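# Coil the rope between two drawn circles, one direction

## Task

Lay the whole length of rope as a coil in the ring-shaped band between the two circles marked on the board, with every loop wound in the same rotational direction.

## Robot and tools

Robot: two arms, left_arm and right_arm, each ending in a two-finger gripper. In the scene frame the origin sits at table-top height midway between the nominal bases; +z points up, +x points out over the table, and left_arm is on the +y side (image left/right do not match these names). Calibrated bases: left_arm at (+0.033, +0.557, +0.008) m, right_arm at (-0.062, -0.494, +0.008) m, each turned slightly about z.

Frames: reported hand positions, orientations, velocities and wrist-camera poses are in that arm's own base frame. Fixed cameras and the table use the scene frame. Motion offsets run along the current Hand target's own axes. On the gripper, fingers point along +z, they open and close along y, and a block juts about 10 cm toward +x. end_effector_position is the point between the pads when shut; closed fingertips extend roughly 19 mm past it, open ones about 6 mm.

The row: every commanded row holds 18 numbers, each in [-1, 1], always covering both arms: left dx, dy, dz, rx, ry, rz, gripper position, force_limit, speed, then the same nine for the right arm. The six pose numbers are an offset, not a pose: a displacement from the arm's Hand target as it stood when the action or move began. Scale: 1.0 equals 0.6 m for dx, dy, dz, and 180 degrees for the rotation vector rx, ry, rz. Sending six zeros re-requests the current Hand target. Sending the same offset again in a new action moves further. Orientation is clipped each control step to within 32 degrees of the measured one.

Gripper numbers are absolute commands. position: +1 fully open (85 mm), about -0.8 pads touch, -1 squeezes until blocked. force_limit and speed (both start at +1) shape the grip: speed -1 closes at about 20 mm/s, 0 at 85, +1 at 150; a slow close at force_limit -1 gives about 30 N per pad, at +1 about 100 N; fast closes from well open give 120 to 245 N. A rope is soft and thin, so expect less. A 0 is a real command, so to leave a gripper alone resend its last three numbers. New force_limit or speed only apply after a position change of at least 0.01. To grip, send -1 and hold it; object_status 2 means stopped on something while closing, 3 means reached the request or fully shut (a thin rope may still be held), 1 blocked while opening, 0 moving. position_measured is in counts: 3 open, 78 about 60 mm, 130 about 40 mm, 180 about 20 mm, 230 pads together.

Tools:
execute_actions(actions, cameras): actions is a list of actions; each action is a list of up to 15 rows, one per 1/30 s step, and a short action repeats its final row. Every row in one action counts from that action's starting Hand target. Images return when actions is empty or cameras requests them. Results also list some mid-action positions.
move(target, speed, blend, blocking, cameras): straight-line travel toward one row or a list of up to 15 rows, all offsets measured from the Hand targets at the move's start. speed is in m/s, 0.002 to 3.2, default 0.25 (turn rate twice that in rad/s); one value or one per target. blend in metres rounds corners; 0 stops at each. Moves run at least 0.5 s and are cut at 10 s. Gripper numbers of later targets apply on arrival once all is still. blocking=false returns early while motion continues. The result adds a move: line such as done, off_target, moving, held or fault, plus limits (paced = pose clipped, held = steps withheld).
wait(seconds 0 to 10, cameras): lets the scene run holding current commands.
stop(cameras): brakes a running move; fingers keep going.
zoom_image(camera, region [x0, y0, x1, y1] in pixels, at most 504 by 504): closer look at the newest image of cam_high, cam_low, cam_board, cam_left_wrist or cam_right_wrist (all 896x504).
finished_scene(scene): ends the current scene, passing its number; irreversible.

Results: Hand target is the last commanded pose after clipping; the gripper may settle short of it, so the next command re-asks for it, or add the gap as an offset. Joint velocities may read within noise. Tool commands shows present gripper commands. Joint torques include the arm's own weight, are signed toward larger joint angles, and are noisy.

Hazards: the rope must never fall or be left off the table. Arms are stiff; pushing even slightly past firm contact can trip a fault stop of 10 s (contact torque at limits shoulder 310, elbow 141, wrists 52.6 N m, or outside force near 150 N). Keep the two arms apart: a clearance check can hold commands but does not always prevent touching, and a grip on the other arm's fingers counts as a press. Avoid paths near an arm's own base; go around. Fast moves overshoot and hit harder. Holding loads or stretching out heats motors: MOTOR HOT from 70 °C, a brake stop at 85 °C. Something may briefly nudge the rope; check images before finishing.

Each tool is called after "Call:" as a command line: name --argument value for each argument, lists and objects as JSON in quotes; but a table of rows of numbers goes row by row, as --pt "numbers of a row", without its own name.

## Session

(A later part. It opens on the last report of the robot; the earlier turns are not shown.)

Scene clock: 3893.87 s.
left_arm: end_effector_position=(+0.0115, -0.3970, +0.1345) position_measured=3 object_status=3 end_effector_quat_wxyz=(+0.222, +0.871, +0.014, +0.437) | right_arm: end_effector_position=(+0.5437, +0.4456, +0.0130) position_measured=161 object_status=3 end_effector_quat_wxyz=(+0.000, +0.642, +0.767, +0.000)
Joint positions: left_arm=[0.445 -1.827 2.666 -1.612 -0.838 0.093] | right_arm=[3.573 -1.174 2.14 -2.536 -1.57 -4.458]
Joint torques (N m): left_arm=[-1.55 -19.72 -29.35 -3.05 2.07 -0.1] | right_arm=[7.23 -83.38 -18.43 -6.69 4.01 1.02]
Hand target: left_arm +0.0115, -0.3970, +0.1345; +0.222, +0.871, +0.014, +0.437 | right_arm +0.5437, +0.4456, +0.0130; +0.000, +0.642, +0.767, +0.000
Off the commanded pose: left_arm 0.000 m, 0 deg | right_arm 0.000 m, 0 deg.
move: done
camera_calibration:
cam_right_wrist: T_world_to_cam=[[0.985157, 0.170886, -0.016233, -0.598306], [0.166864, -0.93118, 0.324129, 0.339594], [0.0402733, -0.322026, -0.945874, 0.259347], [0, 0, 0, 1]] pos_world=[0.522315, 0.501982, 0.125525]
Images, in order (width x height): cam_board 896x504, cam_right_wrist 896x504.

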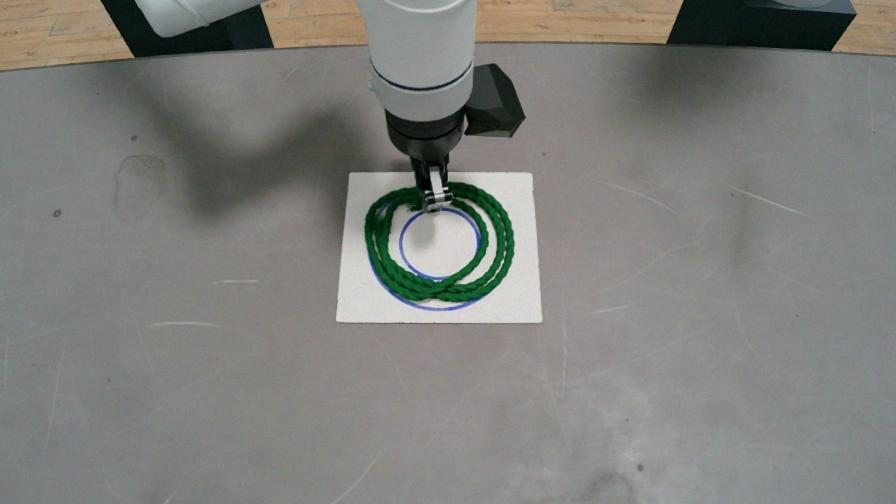

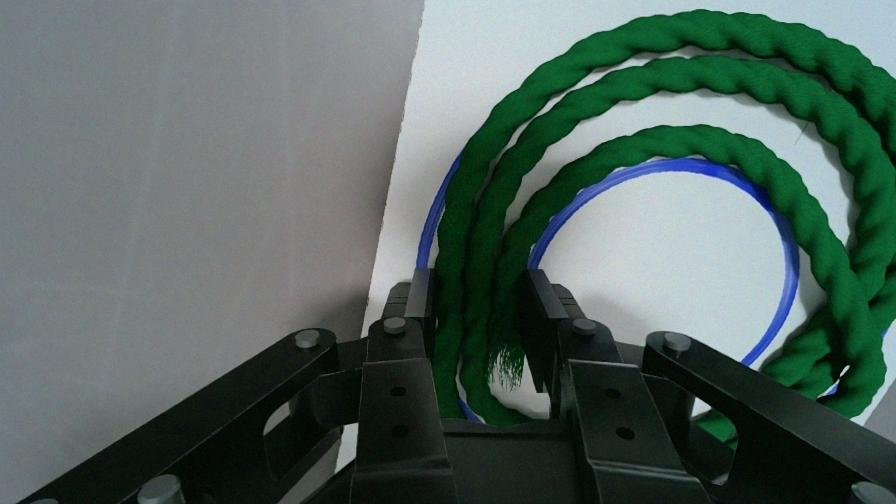

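Call:
move --pt "0 0 0 0 0 0 1 1 1 0 0 0 0 0 0 0.85 -1 0" --pt "0 0 0 0 0 0 1 1 1 0 0 -0.0583 0 0 0 0.85 -1 0" --pt "0 0 0 0 0 0 1 1 1 -0.0263 0.0035 -0.0583 0 0 -0.0833 0.85 -1 0" --pt "0 0 0 0 0 0 1 1 1 -0.0263 0.0035 0 0 0 -0.0833 0.85 -1 0" --pt "0 0 0 0 0 0 1 1 1 -0.0263 0.0035 0 0 0 -0.0833 -0.265 -1 -0.5" --pt "0 0 0 0 0 0 1 1 1 -0.0263 0.0035 0 0 0 -0.0833 0.85 -1 0" --pt "0 0 0 0 0 0 1 1 1 -0.0263 0.0035 -0.0583 0 0 -0.0833 0.85 -1 0" --pt "0 0 0 0 0 0 1 1 1 -0.0508 0.0136 -0.0583 0 0 -0.1667 0.85 -1 0" --pt "0 0 0 0 0 0 1 1 1 -0.0508 0.0136 0 0 0 -0.1667 0.85 -1 0" --pt "0 0 0 0 0 0 1 1 1 -0.0508 0.0136 0 0 0 -0.1667 -0.265 -1 -0.5" --speed '[0.1,0.1,0.2,0.1,0.1,0.1,0.1,0.2,0.1,0.1]'

Call:
move --pt "0 0 0 0 0 0 1 1 1 0 0 0 0 0 0 0.85 -1 0" --pt "0 0 0 0 0 0 1 1 1 0 0 -0.0583 0 0 0 0.85 -1 0" --pt "0 0 0 0 0 0 1 1 1 -0.0263 0.0035 -0.0583 0 0 -0.0833 0.85 -1 0" --pt "0 0 0 0 0 0 1 1 1 -0.0263 0.0035 0 0 0 -0.0833 0.85 -1 0" --pt "0 0 0 0 0 0 1 1 1 -0.0263 0.0035 0 0 0 -0.0833 -0.265 -1 -0.5" --pt "0 0 0 0 0 0 1 1 1 -0.0263 0.0035 0 0 0 -0.0833 0.85 -1 0" --pt "0 0 0 0 0 0 1 1 1 -0.0263 0.0035 -0.0583 0 0 -0.0833 0.85 -1 0" --pt "0 0 0 0 0 0 1 1 1 -0.0508 0.0136 -0.0583 0 0 -0.1667 0.85 -1 0" --pt "0 0 0 0 0 0 1 1 1 -0.0508 0.0136 0 0 0 -0.1667 0.85 -1 0" --pt "0 0 0 0 0 0 1 1 1 -0.0508 0.0136 0 0 0 -0.1667 -0.265 -1 -0.5" --speed '[0.1,0.1,0.2,0.1,0.1,0.1,0.1,0.2,0.1,0.1]'

Call:
move --pt "0 0 0 0 0 0 1 1 1 0 0 0 0 0 0 0.85 -1 0" --pt "0 0 0 0 0 0 1 1 1 0 0 -0.0583 0 0 0 0.85 -1 0" --pt "0 0 0 0 0 0 1 1 1 -0.0263 0.0035 -0.0583 0 0 -0.0833 0.85 -1 0" --pt "0 0 0 0 0 0 1 1 1 -0.0263 0.0035 0 0 0 -0.0833 0.85 -1 0" --pt "0 0 0 0 0 0 1 1 1 -0.0263 0.0035 0 0 0 -0.0833 -0.265 -1 -0.5" --pt "0 0 0 0 0 0 1 1 1 -0.0263 0.0035 0 0 0 -0.0833 0.85 -1 0" --pt "0 0 0 0 0 0 1 1 1 -0.0263 0.0035 -0.0583 0 0 -0.0833 0.85 -1 0" --pt "0 0 0 0 0 0 1 1 1 -0.0508 0.0136 -0.0583 0 0 -0.1667 0.85 -1 0" --pt "0 0 0 0 0 0 1 1 1 -0.0508 0.0136 0 0 0 -0.1667 0.85 -1 0" --pt "0 0 0 0 0 0 1 1 1 -0.0508 0.0136 0 0 0 -0.1667 -0.265 -1 -0.5" --speed '[0.1,0.1,0.2,0.1,0.1,0.1,0.1,0.2,0.1,0.1]' --cameras '["cam_board","cam_right_wrist"]'

Call:
zoom_image --camera "cam_board" --region '[360, 160, 530, 330]'

Scene clock: 3938.87 s.
left_arm: end_effector_position=(+0.0115, -0.3970, +0.1345) position_measured=3 object_status=3 end_effector_quat_wxyz=(+0.222, +0.871, +0.014, +0.437) | right_arm: end_effector_position=(+0.5571, +0.4170, +0.0130) position_measured=162 object_status=3 end_effector_quat_wxyz=(+0.000, +0.421, +0.907, +0.000)
Joint positions: left_arm=[0.445 -1.827 2.666 -1.612 -0.838 0.093] | right_arm=[3.526 -1.182 2.154 -2.542 -1.57 -5.029]
Joint torques (N m): left_arm=[-0.77 -19.76 -29.67 -2.99 1.95 -0.08] | right_arm=[7.48 -80.39 -18.88 -7.39 4.04 1.04]
Hand target: left_arm +0.0115, -0.3970, +0.1345; +0.222, +0.871, +0.014, +0.437 | right_arm +0.5571, +0.4170, +0.0130; +0.000, +0.421, +0.907, +0.000
Off the commanded pose: left_arm 0.000 m, 0 deg | right_arm 0.000 m, 0 deg.
move: done

Scene clock: 3948.60 s.
left_arm: end_effector_position=(+0.0115, -0.3970, +0.1345) position_measured=3 object_status=3 end_effector_quat_wxyz=(+0.222, +0.871, +0.014, +0.437) | right_arm: end_effector_position=(+0.5830, +0.3990, +0.0129) position_measured=162 object_status=3 end_effector_quat_wxyz=(+0.000, +0.172, +0.985, +0.000)
Joint positions: left_arm=[0.445 -1.827 2.666 -1.612 -0.838 0.093] | right_arm=[3.488 -1.17 2.133 -2.533 -1.57 -5.591]
Joint torques (N m): left_arm=[0.19 -20.54 -29.4 -3.2 2 -0.15] | right_arm=[6.93 -82.77 -17.92 -6.83 3.98 0.98]
Hand target: left_arm +0.0115, -0.3970, +0.1345; +0.222, +0.871, +0.014, +0.437 | right_arm +0.5830, +0.3990, +0.0129; +0.000, +0.172, +0.985, +0.000
Off the commanded pose: left_arm 0.000 m, 0 deg | right_arm 0.000 m, 0 deg.
move: done

Scene clock: 3958.40 s.
left_arm: end_effector_position=(+0.0115, -0.3970, +0.1345) position_measured=3 object_status=3 end_effector_quat_wxyz=(+0.222, +0.871, +0.014, +0.437) | right_arm: end_effector_position=(+0.6145, +0.3963, +0.0129) position_measured=162 object_status=0 end_effector_quat_wxyz=(+0.000, -0.089, +0.996, +0.000)
Joint positions: left_arm=[0.445 -1.827 2.666 -1.612 -0.838 0.093] | right_arm=[3.469 -1.142 2.084 -2.512 -1.57 -6.133]
Joint torques (N m): left_arm=[-0.44 -18.48 -29.52 -3.09 2.17 -0.21] | right_arm=[6.66 -89.44 -20.16 -7.37 3.86 0.52]
Hand target: left_arm +0.0115, -0.3970, +0.1345; +0.222, +0.871, +0.014, +0.437 | right_arm +0.6145, +0.3963, +0.0129; +0.000, -0.089, +0.996, +0.000
Off the commanded pose: left_arm 0.000 m, 0 deg | right_arm 0.000 m, 0 deg.
move: done
camera_calibration:
cam_right_wrist: T_world_to_cam=[[-0.171179, 0.98512, -0.0153788, -0.271773], [0.931162, 0.166863, 0.324183, -0.622902], [0.321925, 0.041173, -0.94587, -0.0764705], [0, 0, 0, 1]] pos_world=[0.558118, 0.374817, 0.125423]
Images, in order (width x height): cam_board 896x504, cam_right_wrist 896x504.

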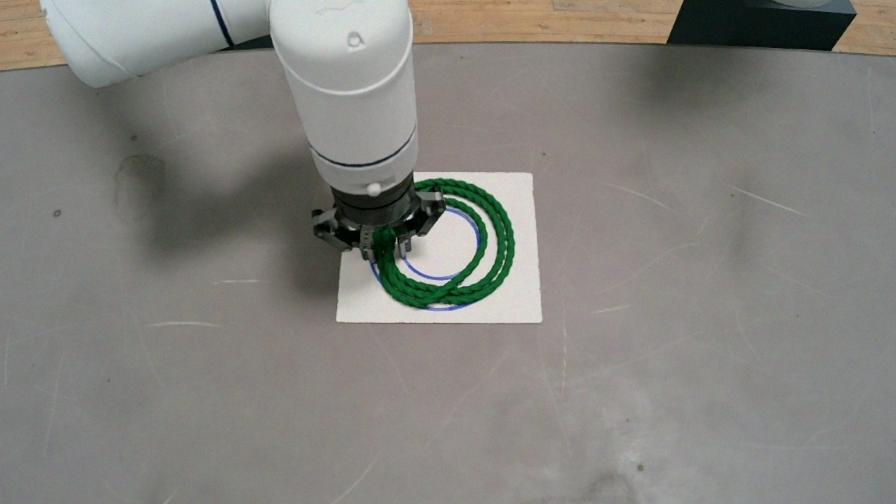

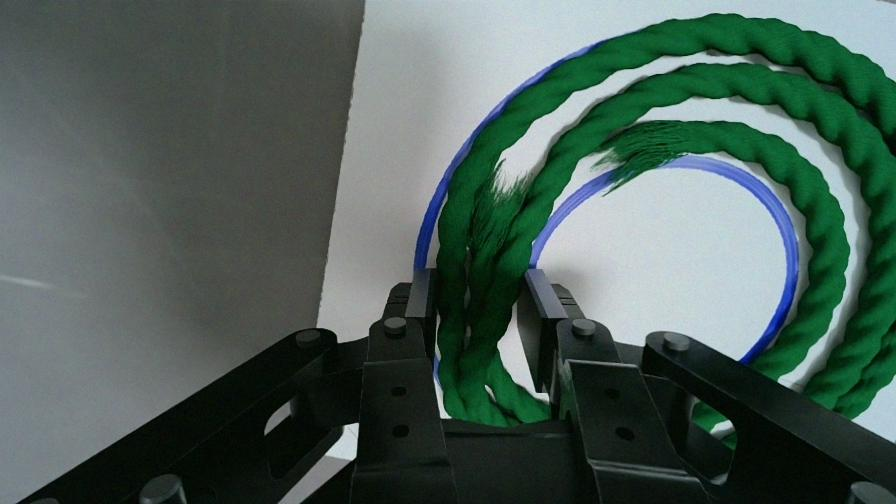

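Scaled by 2.965.

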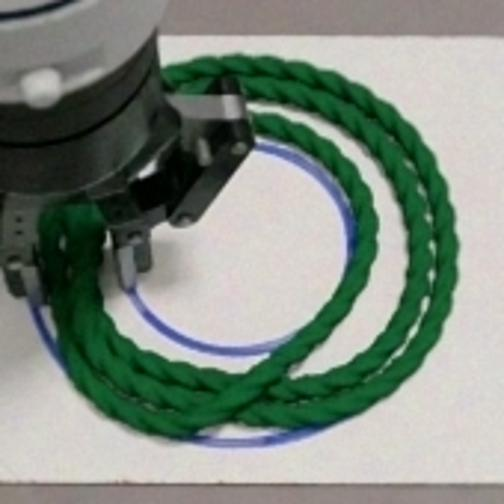

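Call:
move --pt "0 0 0 0 0 0 1 1 1 0 0 0 0 0 0 0.6 -1 0" --pt "0 0 0 0 0 0 1 1 1 0 0 -0.08 0 0 0 0.6 -1 0" --pt "0 0 0 0 0 0 1 1 1 -0.11 0.1 -0.4 0 0 0.5 0.6 -1 0" --speed '[0.1,0.1,0.25]' --cameras '["cam_board","cam_right_wrist"]'

Call:
zoom_image --camera "cam_board" --region '[360, 160, 530, 330]'

Scene clock: 3997.30 s.
left_arm: end_effector_position=(+0.0115, -0.3970, +0.1345) position_measured=3 object_status=3 end_effector_quat_wxyz=(+0.222, +0.871, +0.014, +0.437) | right_arm: end_effector_position=(+0.6690, +0.4669, +0.2530) position_measured=53 object_status=3 end_effector_quat_wxyz=(+0.000, +0.642, +0.767, +0.000)
Joint positions: left_arm=[0.445 -1.827 2.666 -1.612 -0.838 0.093] | right_arm=[3.531 -1.296 1.757 -2.032 -1.57 -4.5]
Joint torques (N m): left_arm=[-0.51 -20.52 -29.35 -3.09 2.32 -0.11] | right_arm=[8.91 -89.83 -52.14 -1.99 -2.36 4.87]
Hand target: left_arm +0.0115, -0.3970, +0.1345; +0.222, +0.871, +0.014, +0.437 | right_arm +0.6690, +0.4669, +0.2529; +0.000, +0.642, +0.767, +0.000
Off the commanded pose: left_arm 0.000 m, 0 deg | right_arm 0.000 m, 0 deg.
move: done
camera_calibration:
cam_right_wrist: T_world_to_cam=[[0.985079, 0.171348, -0.016082, -0.72164], [0.16725, -0.931096, 0.324173, 0.260434], [0.0405724, -0.322026, -0.945861, 0.487975], [0, 0, 0, 1]] pos_world=[0.647516, 0.523281, 0.365525]
Images, in order (width x height): cam_board 896x504, cam_right_wrist 896x504.

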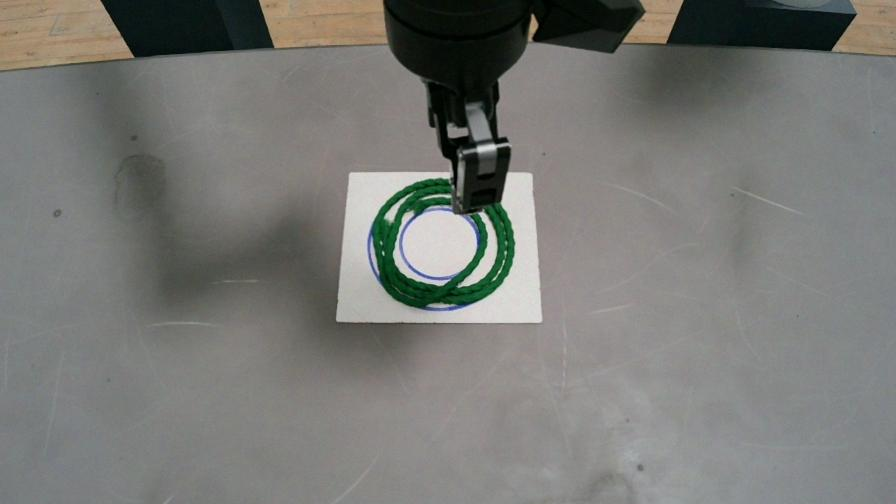

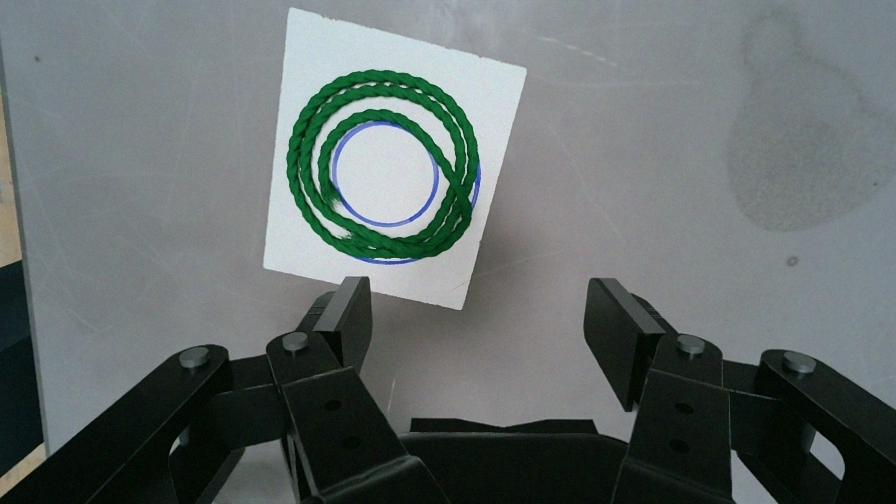

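Scaled by 2.965.

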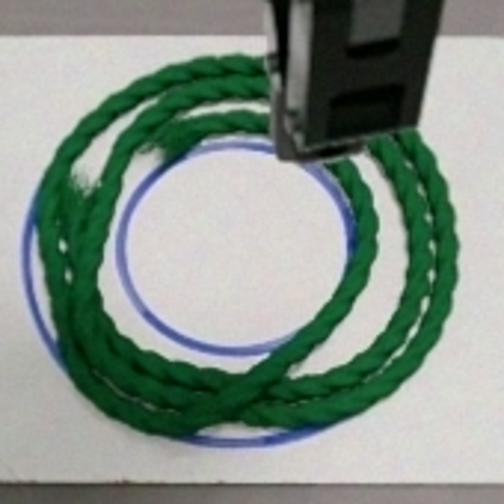

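Call:
zoom_image --camera "cam_right_wrist" --region '[260, 10, 510, 290]'

Scaled by 1.800.

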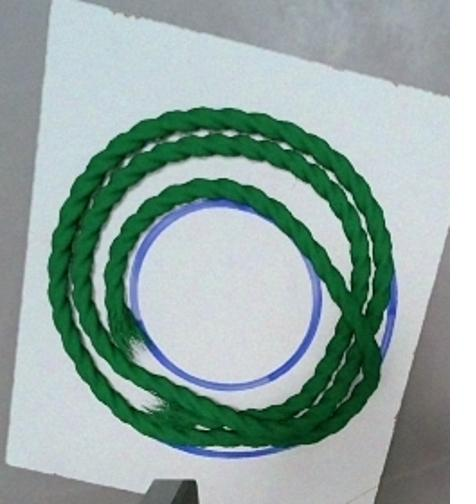

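Call:
move --pt "0 0 0 0 0 0 1 1 1 0.0519 -0.0228 0.3 0 0 0.8333 0.8 -1 0" --pt "0 0 0 0 0 0 1 1 1 0.0519 -0.0228 0.4 0 0 0.8333 0.8 -1 0" --pt "0 0 0 0 0 0 1 1 1 0.0519 -0.0228 0.4 0 0 0.8333 -0.245 -1 -0.5" --speed '[0.4,0.1,0.1]' --cameras '["cam_board","cam_right_wrist"]'

Scene clock: 4037.70 s.
left_arm: end_effector_position=(+0.0115, -0.3970, +0.1345) position_measured=3 object_status=3 end_effector_quat_wxyz=(+0.222, +0.871, +0.014, +0.437) | right_arm: end_effector_position=(+0.6499, +0.4953, +0.0129) position_measured=160 object_status=0 end_effector_quat_wxyz=(+0.000, +0.907, -0.421, +0.000)
Joint positions: left_arm=[0.445 -1.827 2.666 -1.612 -0.838 0.093] | right_arm=[3.574 -1.045 1.909 -2.434 -1.57 -1.84]
Joint torques (N m): left_arm=[-0.14 -19.38 -29.14 -3.15 2.37 -0.46] | right_arm=[11.41 -105.7 -22.04 -6.93 -1.62 4.26]
Hand target: left_arm +0.0115, -0.3970, +0.1345; +0.222, +0.871, +0.014, +0.437 | right_arm +0.6499, +0.4953, +0.0129; +0.000, +0.907, -0.421, +0.000
Off the commanded pose: left_arm 0.000 m, 0 deg | right_arm 0.000 m, 0 deg.
move: done
camera_calibration:
cam_right_wrist: T_world_to_cam=[[-0.767463, -0.640903, -0.0156331, 0.8297], [-0.61005, 0.722587, 0.325127, 0.0540024], [-0.197078, 0.25906, -0.945541, 0.137501], [0, 0, 0, 1]] pos_world=[0.696806, 0.457115, 0.125426]
Images, in order (width x height): cam_board 896x504, cam_right_wrist 896x504.

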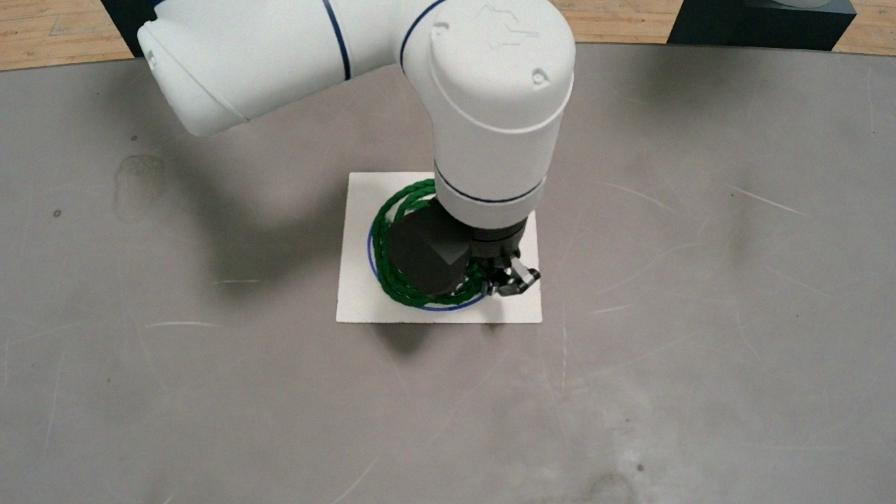

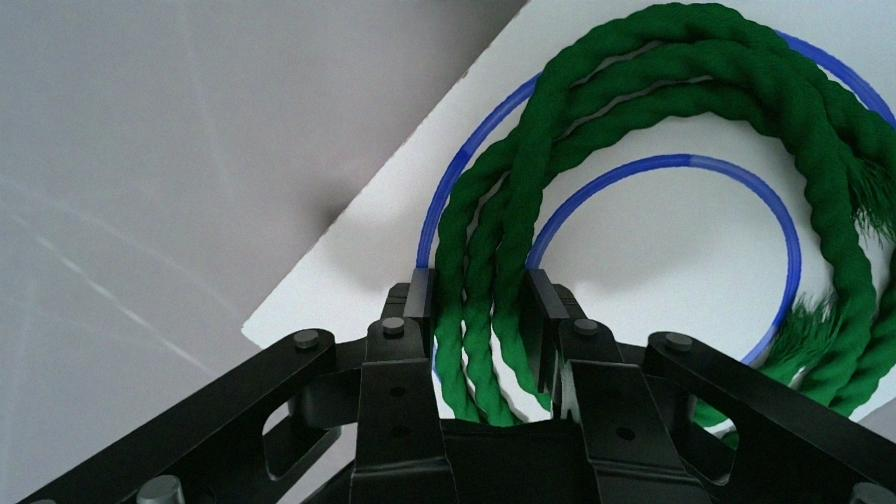

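Call:
move --pt "0 0 0 0 0 0 1 1 1 -0.0261 0.0034 0 0 0 -0.0833 -0.245 -1 -0.5" --pt "0 0 0 0 0 0 1 1 1 -0.0504 0.0135 0 0 0 -0.1667 -0.245 -1 -0.5" --pt "0 0 0 0 0 0 1 1 1 -0.0713 0.0295 0 0 0 -0.25 -0.245 -1 -0.5" --pt "0 0 0 0 0 0 1 1 1 -0.0873 0.0504 0 0 0 -0.3333 -0.245 -1 -0.5" --speed '[0.15,0.15,0.15,0.15]' --blend '[0.003,0.003,0.003,0]' --cameras '["cam_board","cam_right_wrist"]'

Call:
zoom_image --camera "cam_board" --region '[360, 160, 530, 330]'

Scene clock: 4052.30 s.
left_arm: end_effector_position=(+0.0115, -0.3970, +0.1345) position_measured=3 object_status=3 end_effector_quat_wxyz=(+0.222, +0.871, +0.014, +0.437) | right_arm: end_effector_position=(+0.5930, +0.5158, +0.0130) position_measured=160 object_status=3 end_effector_quat_wxyz=(+0.000, +0.996, +0.088, +0.000)
Joint positions: left_arm=[0.445 -1.827 2.666 -1.612 -0.838 0.093] | right_arm=[3.629 -1.08 1.973 -2.464 -1.57 -2.831]
Joint torques (N m): left_arm=[-0.53 -19.38 -29.69 -2.95 2.12 -0.09] | right_arm=[14.06 -151.16 -20.65 -7.54 3.43 -2.61]
Hand target: left_arm +0.0115, -0.3970, +0.1345; +0.222, +0.871, +0.014, +0.437 | right_arm +0.5930, +0.5158, +0.0130; +0.000, +0.996, +0.089, +0.000
Off the commanded pose: left_arm 0.000 m, 0 deg | right_arm 0.000 m, 0 deg.
move: done
camera_calibration:
cam_right_wrist: T_world_to_cam=[[0.170933, -0.985149, -0.0162088, 0.420223], [-0.930862, -0.166861, 0.325044, 0.653442], [-0.322922, -0.0404725, -0.94556, 0.350071], [0, 0, 0, 1]] pos_world=[0.64948, 0.537185, 0.125427]
Images, in order (width x height): cam_board 896x504, cam_right_wrist 896x504.

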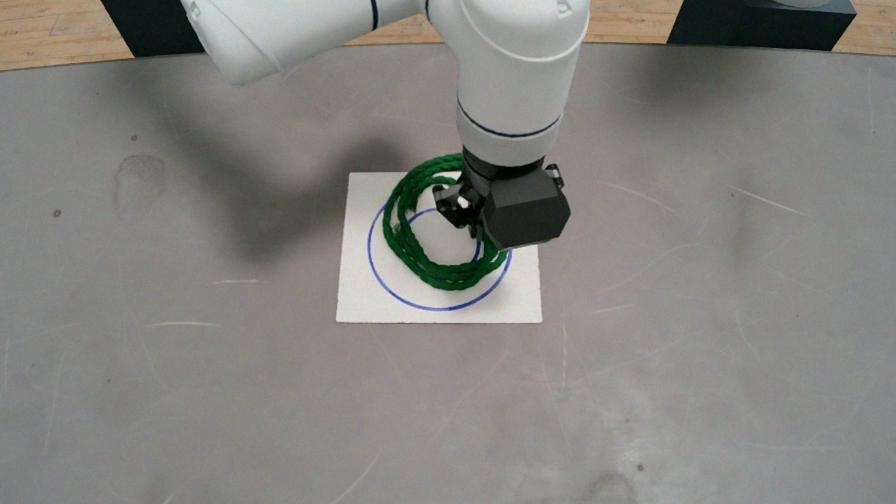

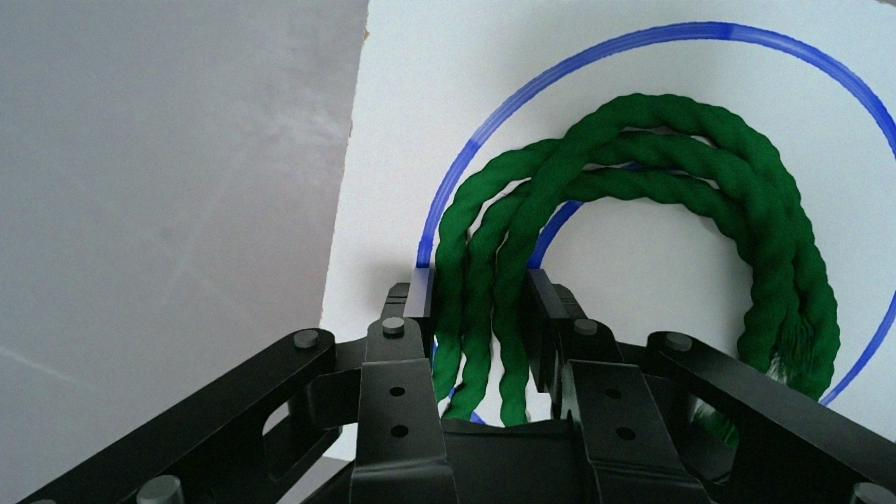

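Scaled by 2.965.

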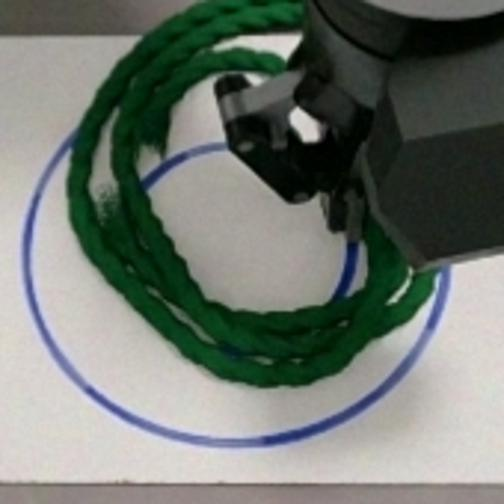

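Call:
move --pt "0 0 0 0 0 0 1 1 1 0.0261 0.0034 0 0 0 0.0833 -0.245 -1 -0.5" --pt "0 0 0 0 0 0 1 1 1 0.0504 0.0135 0 0 0 0.1667 -0.245 -1 -0.5" --pt "0 0 0 0 0 0 1 1 1 0.0713 0.0295 0 0 0 0.25 -0.245 -1 -0.5" --pt "0 0 0 0 0 0 1 1 1 0.0873 0.0504 0 0 0 0.3333 -0.245 -1 -0.5" --speed '[0.15,0.15,0.15,0.15]' --blend '[0.003,0.003,0.003,0]' --cameras '["cam_board","cam_right_wrist"]'

Call:
zoom_image --camera "cam_board" --region '[360, 160, 530, 330]'

Scene clock: 4067.60 s.
left_arm: end_effector_position=(+0.0115, -0.3970, +0.1345) position_measured=3 object_status=3 end_effector_quat_wxyz=(+0.222, +0.871, +0.014, +0.437) | right_arm: end_effector_position=(+0.6499, +0.4953, +0.0129) position_measured=160 object_status=3 end_effector_quat_wxyz=(+0.000, +0.907, -0.421, +0.000)
Joint positions: left_arm=[0.445 -1.827 2.666 -1.612 -0.838 0.093] | right_arm=[3.574 -1.045 1.909 -2.434 -1.57 -1.84]
Joint torques (N m): left_arm=[-0.88 -20.05 -29.65 -2.99 2.2 0.08] | right_arm=[-7.24 -105.9 -42.19 -1.84 -1.75 4.22]
Hand target: left_arm +0.0115, -0.3970, +0.1345; +0.222, +0.871, +0.014, +0.437 | right_arm +0.6499, +0.4953, +0.0129; +0.000, +0.907, -0.421, +0.000
Off the commanded pose: left_arm 0.000 m, 0 deg | right_arm 0.000 m, 0 deg.
move: done
camera_calibration:
cam_right_wrist: T_world_to_cam=[[-0.767323, -0.641071, -0.0156279, 0.829678], [-0.610195, 0.722439, 0.325183, 0.0541634], [-0.197175, 0.259056, -0.945522, 0.137567], [0, 0, 0, 1]] pos_world=[0.696806, 0.457115, 0.125426]
Images, in order (width x height): cam_board 896x504, cam_right_wrist 896x504.

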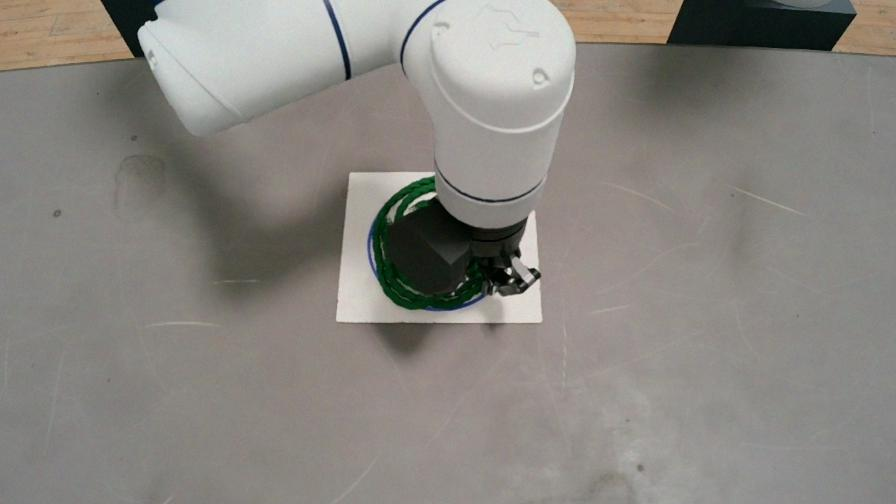

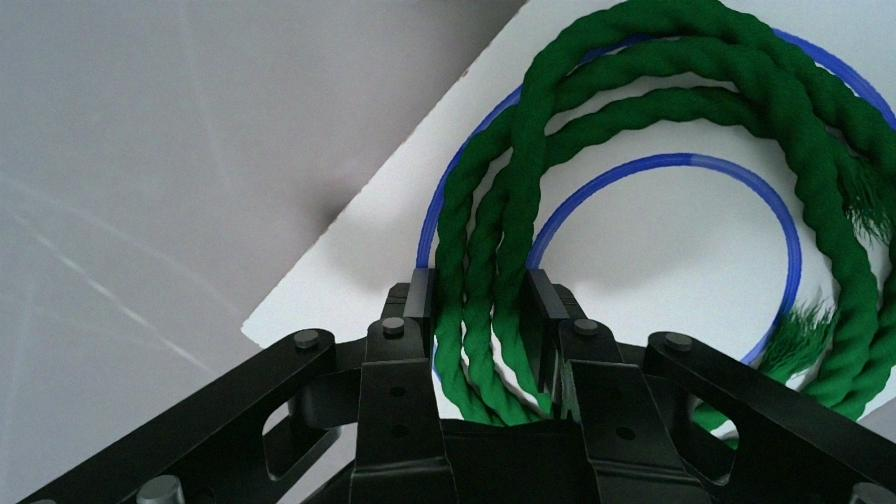

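Scaled by 2.965.

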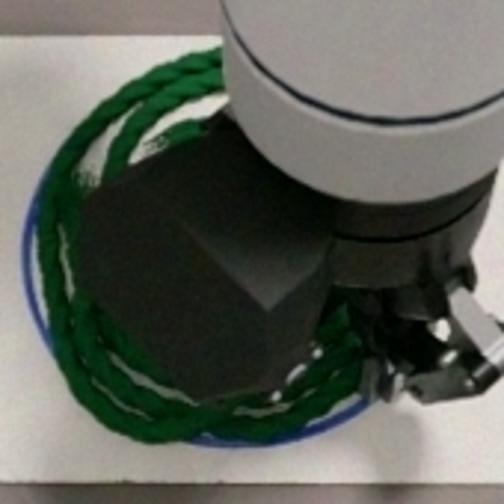

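Call:
move --pt "0 0 0 0 0 0 1 1 1 0 0.0008 0 0 0 0 -0.1 -1 -0.5" --pt "0 0 0 0 0 0 1 1 1 -0.0261 0.0042 0 0 0 -0.0833 -0.1 -1 -0.5" --pt "0 0 0 0 0 0 1 1 1 -0.0504 0.0143 0 0 0 -0.1667 -0.1 -1 -0.5" --pt "0 0 0 0 0 0 1 1 1 -0.0713 0.0303 0 0 0 -0.25 -0.1 -1 -0.5" --pt "0 0 0 0 0 0 1 1 1 -0.0873 0.0512 0 0 0 -0.3333 -0.1 -1 -0.5" --speed '[0.1,0.15,0.15,0.15,0.15]' --blend '[0,0.003,0.003,0.003,0]' --cameras '["cam_board","cam_right_wrist"]'

Call:
zoom_image --camera "cam_board" --region '[360, 160, 530, 330]'

Scene clock: 4093.77 s.
left_arm: end_effector_position=(+0.0115, -0.3970, +0.1345) position_measured=3 object_status=3 end_effector_quat_wxyz=(+0.222, +0.871, +0.014, +0.437) | right_arm: end_effector_position=(+0.5926, +0.5155, +0.0130) position_measured=141 object_status=3 end_effector_quat_wxyz=(+0.000, +0.996, +0.088, +0.000)
Joint positions: left_arm=[0.445 -1.827 2.666 -1.612 -0.838 0.093] | right_arm=[3.629 -1.081 1.974 -2.464 -1.57 -2.831]
Joint torques (N m): left_arm=[-0.84 -19.63 -29.6 -3.18 2.21 -0.24] | right_arm=[12.47 -151.91 -20.66 -7.47 3.36 -3.1]
Hand target: left_arm +0.0115, -0.3970, +0.1345; +0.222, +0.871, +0.014, +0.437 | right_arm +0.5926, +0.5155, +0.0130; +0.000, +0.996, +0.089, +0.000
Off the commanded pose: left_arm 0.000 m, 0 deg | right_arm 0.000 m, 0 deg.
move: done
camera_calibration:
cam_right_wrist: T_world_to_cam=[[0.170933, -0.985149, -0.0162088, 0.419979], [-0.930862, -0.166861, 0.325044, 0.653113], [-0.322922, -0.0404725, -0.94556, 0.349962], [0, 0, 0, 1]] pos_world=[0.64918, 0.536885, 0.125427]
Images, in order (width x height): cam_board 896x504, cam_right_wrist 896x504.

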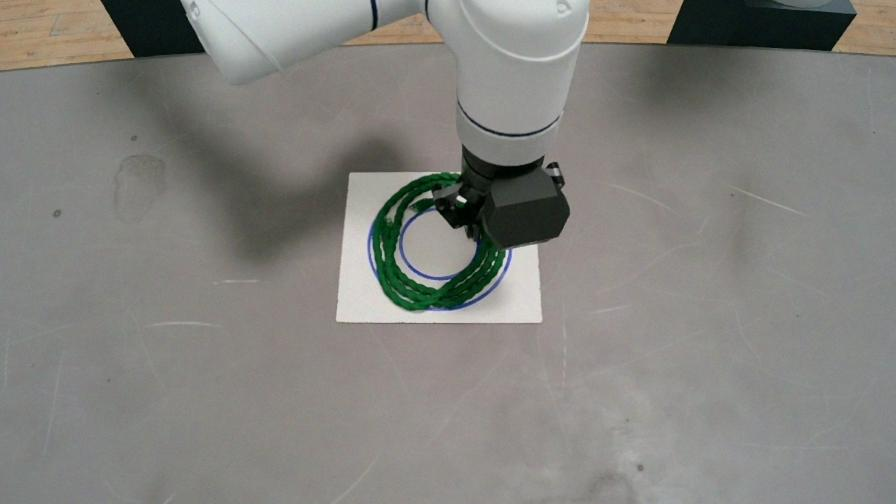

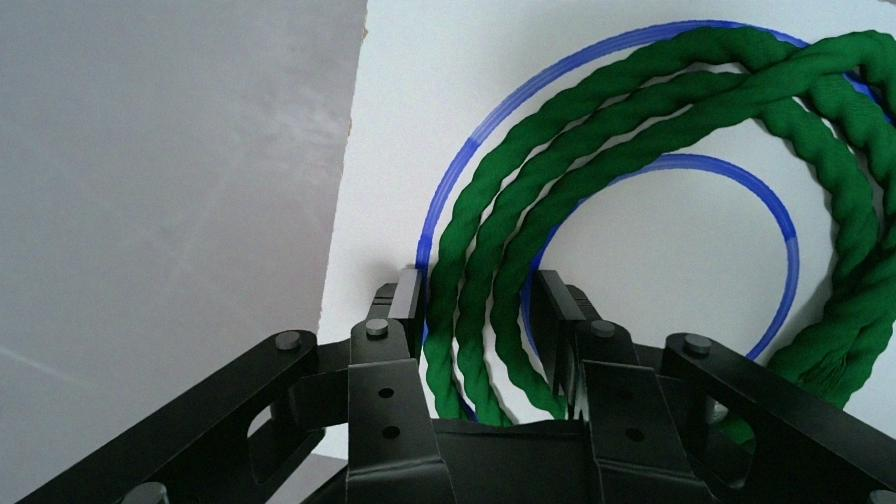

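Scaled by 2.965.

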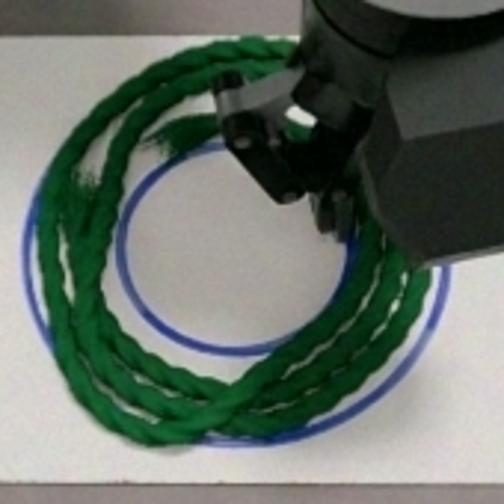

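Call:
move --pt "0 0 0 0 0 0 1 1 1 -0.0261 0.0034 0 0 0 -0.0833 -0.1 -1 -0.5" --pt "0 0 0 0 0 0 1 1 1 -0.0504 0.0135 0 0 0 -0.1667 -0.1 -1 -0.5" --pt "0 0 0 0 0 0 1 1 1 -0.0713 0.0295 0 0 0 -0.25 -0.1 -1 -0.5" --pt "0 0 0 0 0 0 1 1 1 -0.0873 0.0504 0 0 0 -0.3333 -0.1 -1 -0.5" --speed '[0.15,0.15,0.15,0.15]' --blend '[0.003,0.003,0.003,0]' --cameras '["cam_board","cam_right_wrist"]'

Call:
zoom_image --camera "cam_board" --region '[360, 160, 530, 330]'

Scene clock: 4105.63 s.
left_arm: end_effector_position=(+0.0115, -0.3970, +0.1345) position_measured=3 object_status=3 end_effector_quat_wxyz=(+0.222, +0.871, +0.014, +0.437) | right_arm: end_effector_position=(+0.5464, +0.4765, +0.0130) position_measured=141 object_status=3 end_effector_quat_wxyz=(+0.000, +0.818, +0.575, +0.000)
Joint positions: left_arm=[0.445 -1.827 2.666 -1.612 -0.838 0.093] | right_arm=[3.611 -1.149 2.097 -2.518 -1.57 -3.896]
Joint torques (N m): left_arm=[-0.26 -19.4 -29.2 -3.13 2.12 -0.19] | right_arm=[-7.54 -136.93 -18.61 -7.8 3.67 -2.59]
Hand target: left_arm +0.0115, -0.3970, +0.1345; +0.222, +0.871, +0.014, +0.437 | right_arm +0.5464, +0.4765, +0.0130; +0.000, +0.818, +0.575, +0.000
Off the commanded pose: left_arm 0.000 m, 0 deg | right_arm 0.000 m, 0 deg.
move: done
camera_calibration:
cam_right_wrist: T_world_to_cam=[[0.938627, -0.344544, -0.0163698, -0.335189], [-0.320954, -0.889778, 0.324475, 0.614727], [-0.126361, -0.299307, -0.945753, 0.349432], [0, 0, 0, 1]] pos_world=[0.556071, 0.536071, 0.125526]
Images, in order (width x height): cam_board 896x504, cam_right_wrist 896x504.

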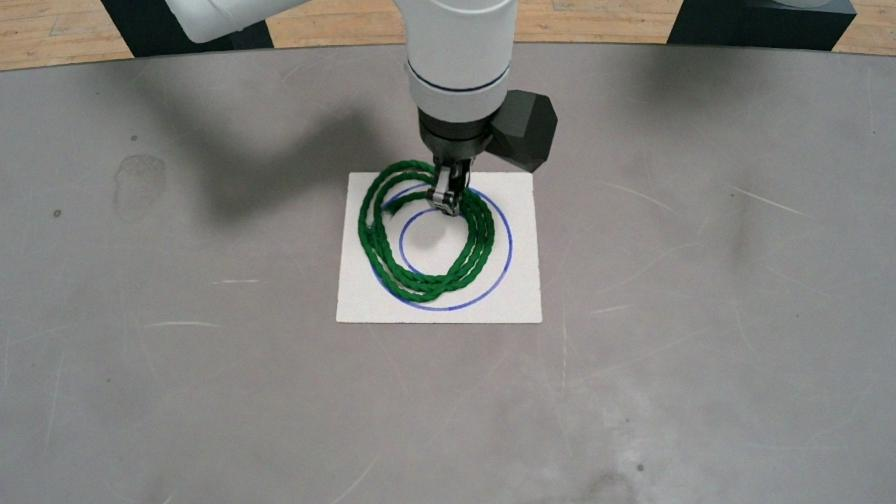

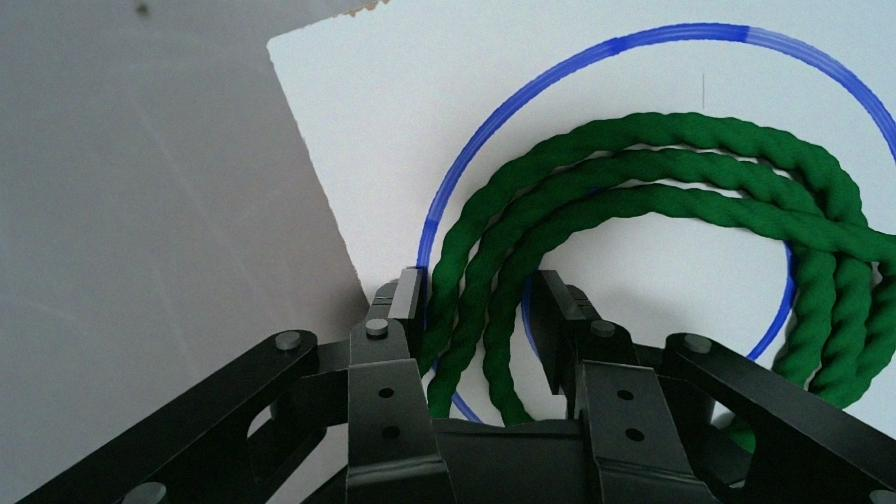

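Scaled by 2.965.

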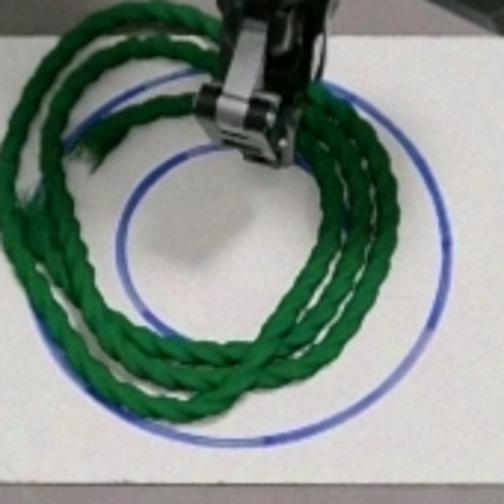

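Call:
move --pt "0 0 0 0 0 0 1 1 1 0 0 0 0 0 0 0.2 -1 -0.5" --pt "0 0 0 0 0 0 1 1 1 0 0 -0.0667 0 0 0 0.2 -1 0" --pt "0 0 0 0 0 0 1 1 1 -0.0847 -0.0007 -0.0667 0 0 -0.2222 0.98 -1 0" --pt "0 0 0 0 0 0 1 1 1 -0.0847 -0.0007 0 0 0 -0.2222 0.98 -1 0" --pt "0 0 0 0 0 0 1 1 1 -0.0654 0.0222 0 0 0 -0.2222 0.98 -1 0" --pt "0 0 0 0 0 0 1 1 1 -0.0654 0.0222 0 0 0 -0.2222 -0.2 -1 -0.5" --speed '[0.1,0.1,0.25,0.1,0.05,0.1]' --cameras '["cam_board","cam_right_wrist"]'

Call:
zoom_image --camera "cam_board" --region '[360, 160, 530, 330]'

Scene clock: 4157.60 s.
left_arm: end_effector_position=(+0.0115, -0.3970, +0.1345) position_measured=3 object_status=3 end_effector_quat_wxyz=(+0.222, +0.871, +0.014, +0.437) | right_arm: end_effector_position=(+0.5456, +0.4350, +0.0130) position_measured=154 object_status=0 end_effector_quat_wxyz=(+0.000, +0.573, +0.820, +0.000)
Joint positions: left_arm=[0.445 -1.827 2.666 -1.612 -0.838 0.093] | right_arm=[3.557 -1.18 2.15 -2.54 -1.57 -4.648]
Joint torques (N m): left_arm=[-0.29 -19.24 -29.81 -3.15 2.09 -0.15] | right_arm=[-7.85 -79.37 -38.14 -2.04 3.52 -2.98]
Hand target: left_arm +0.0115, -0.3970, +0.1345; +0.222, +0.871, +0.014, +0.437 | right_arm +0.5456, +0.4350, +0.0130; +0.000, +0.573, +0.820, +0.000
Off the commanded pose: left_arm 0.000 m, 0 deg | right_arm 0.000 m, 0 deg.
move: done
camera_calibration:
cam_right_wrist: T_world_to_cam=[[0.940476, 0.339475, -0.0161832, -0.647341], [0.326122, -0.888032, 0.324105, 0.223809], [0.0956543, -0.31009, -0.945883, 0.22047], [0, 0, 0, 1]] pos_world=[0.51473, 0.486871, 0.125525]
Images, in order (width x height): cam_board 896x504, cam_right_wrist 896x504.

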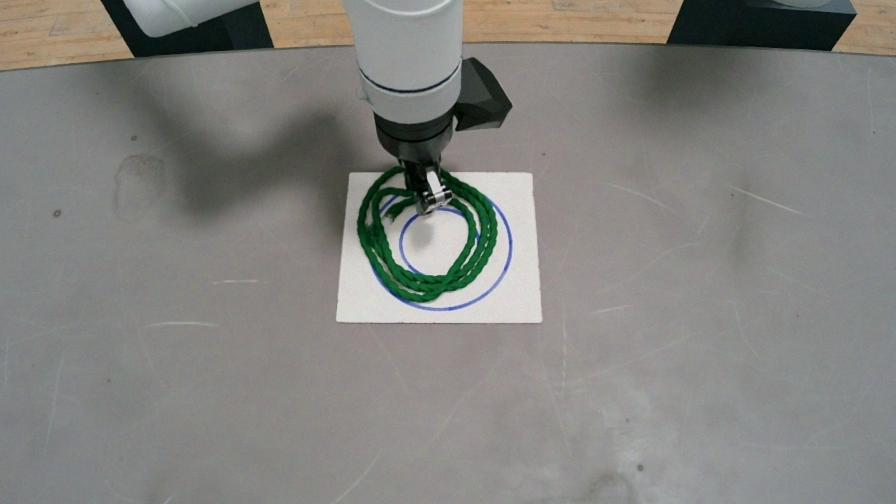

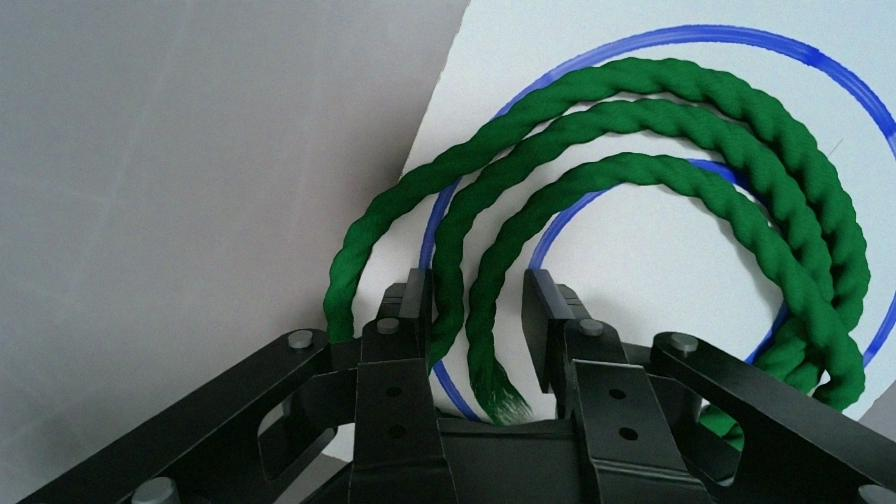

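Scaled by 2.965.

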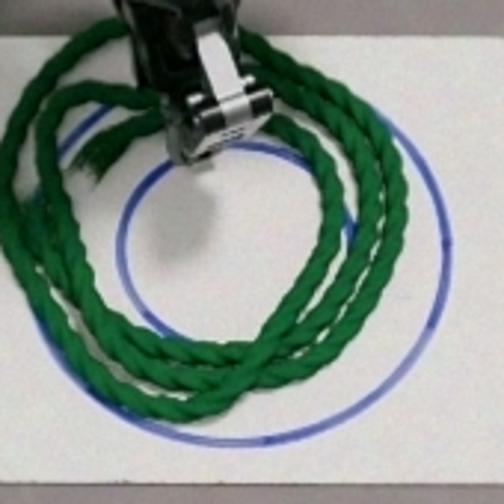

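Call:
move --pt "0 0 0 0 0 0 1 1 1 0 0 0 0 0 0 0.0 -1 -0.5" --pt "0 0 0 0 0 0 1 1 1 0 0 -0.0667 0 0 0 0.0 -1 0" --pt "0 0 0 0 0 0 1 1 1 0 -0.0433 -0.0667 0 0 0 1 -1 0" --pt "0 0 0 0 0 0 1 1 1 0 -0.0433 0 0 0 0 1 -1 0" --pt "0 0 0 0 0 0 1 1 1 0 0 0 0 0 0 1 -1 0" --pt "0 0 0 0 0 0 1 1 1 0 0 0 0 0 0 -0.2 -1 -0.5" --speed '[0.1,0.1,0.15,0.1,0.05,0.1]' --cameras '["cam_board","cam_right_wrist"]'

Call:
zoom_image --camera "cam_board" --region '[360, 160, 530, 330]'

Scene clock: 4173.33 s.
left_arm: end_effector_position=(+0.0115, -0.3970, +0.1345) position_measured=3 object_status=3 end_effector_quat_wxyz=(+0.222, +0.871, +0.014, +0.437) | right_arm: end_effector_position=(+0.5456, +0.4350, +0.0130) position_measured=154 object_status=0 end_effector_quat_wxyz=(+0.000, +0.573, +0.820, +0.000)
Joint positions: left_arm=[0.445 -1.827 2.666 -1.612 -0.838 0.093] | right_arm=[3.557 -1.18 2.15 -2.54 -1.57 -4.648]
Joint torques (N m): left_arm=[-1.01 -19.79 -29.76 -2.88 1.98 -0.27] | right_arm=[-8.51 -80.8 -38.36 -1.66 -0.65 -2.67]
Hand target: left_arm +0.0115, -0.3970, +0.1345; +0.222, +0.871, +0.014, +0.437 | right_arm +0.5456, +0.4350, +0.0130; +0.000, +0.573, +0.820, +0.000
Off the commanded pose: left_arm 0.000 m, 0 deg | right_arm 0.000 m, 0 deg.
move: done
camera_calibration:
cam_right_wrist: T_world_to_cam=[[0.940476, 0.339475, -0.0161832, -0.647341], [0.326122, -0.888032, 0.324105, 0.223809], [0.0956543, -0.31009, -0.945883, 0.22047], [0, 0, 0, 1]] pos_world=[0.51473, 0.486871, 0.125525]
Images, in order (width x height): cam_board 896x504, cam_right_wrist 896x504.

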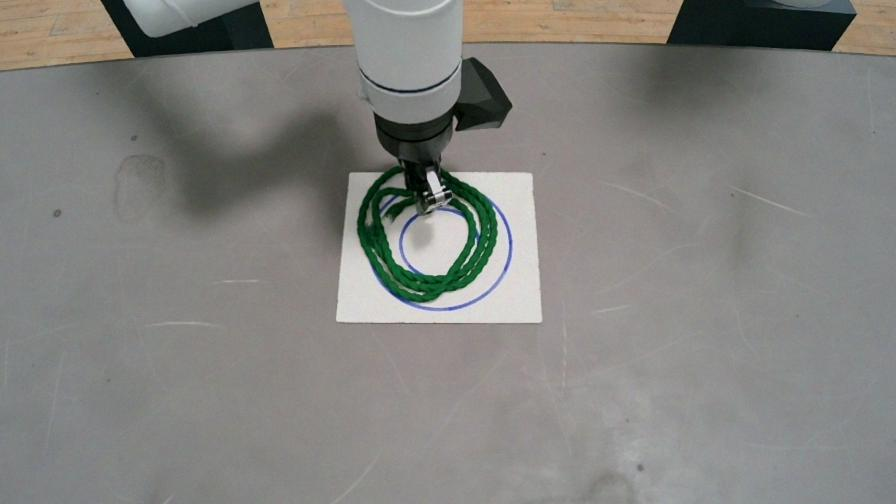

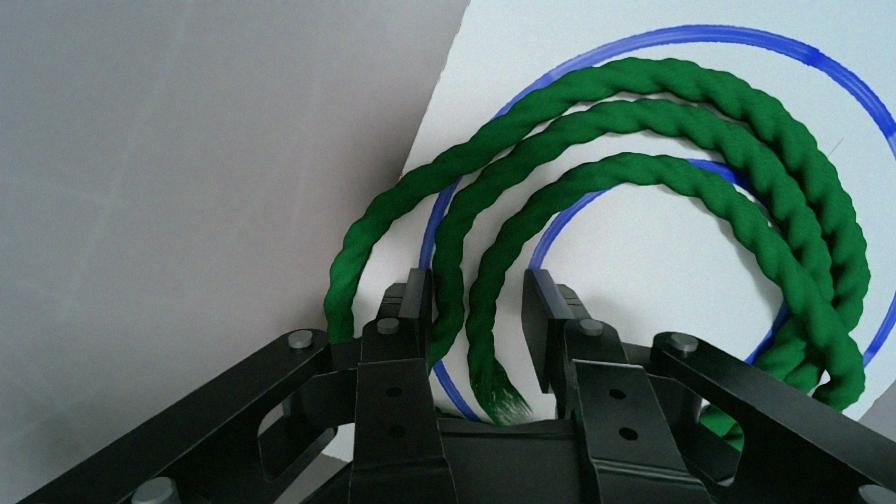

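Scaled by 2.965.

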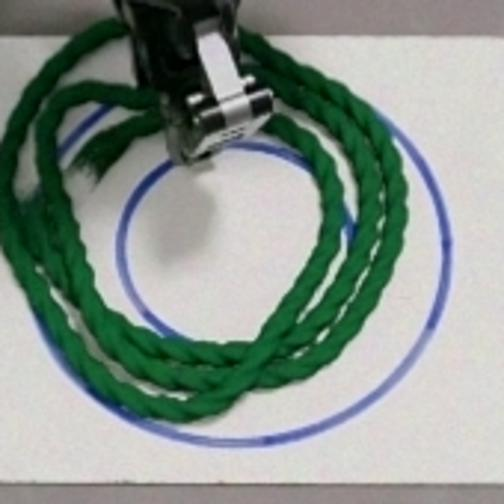

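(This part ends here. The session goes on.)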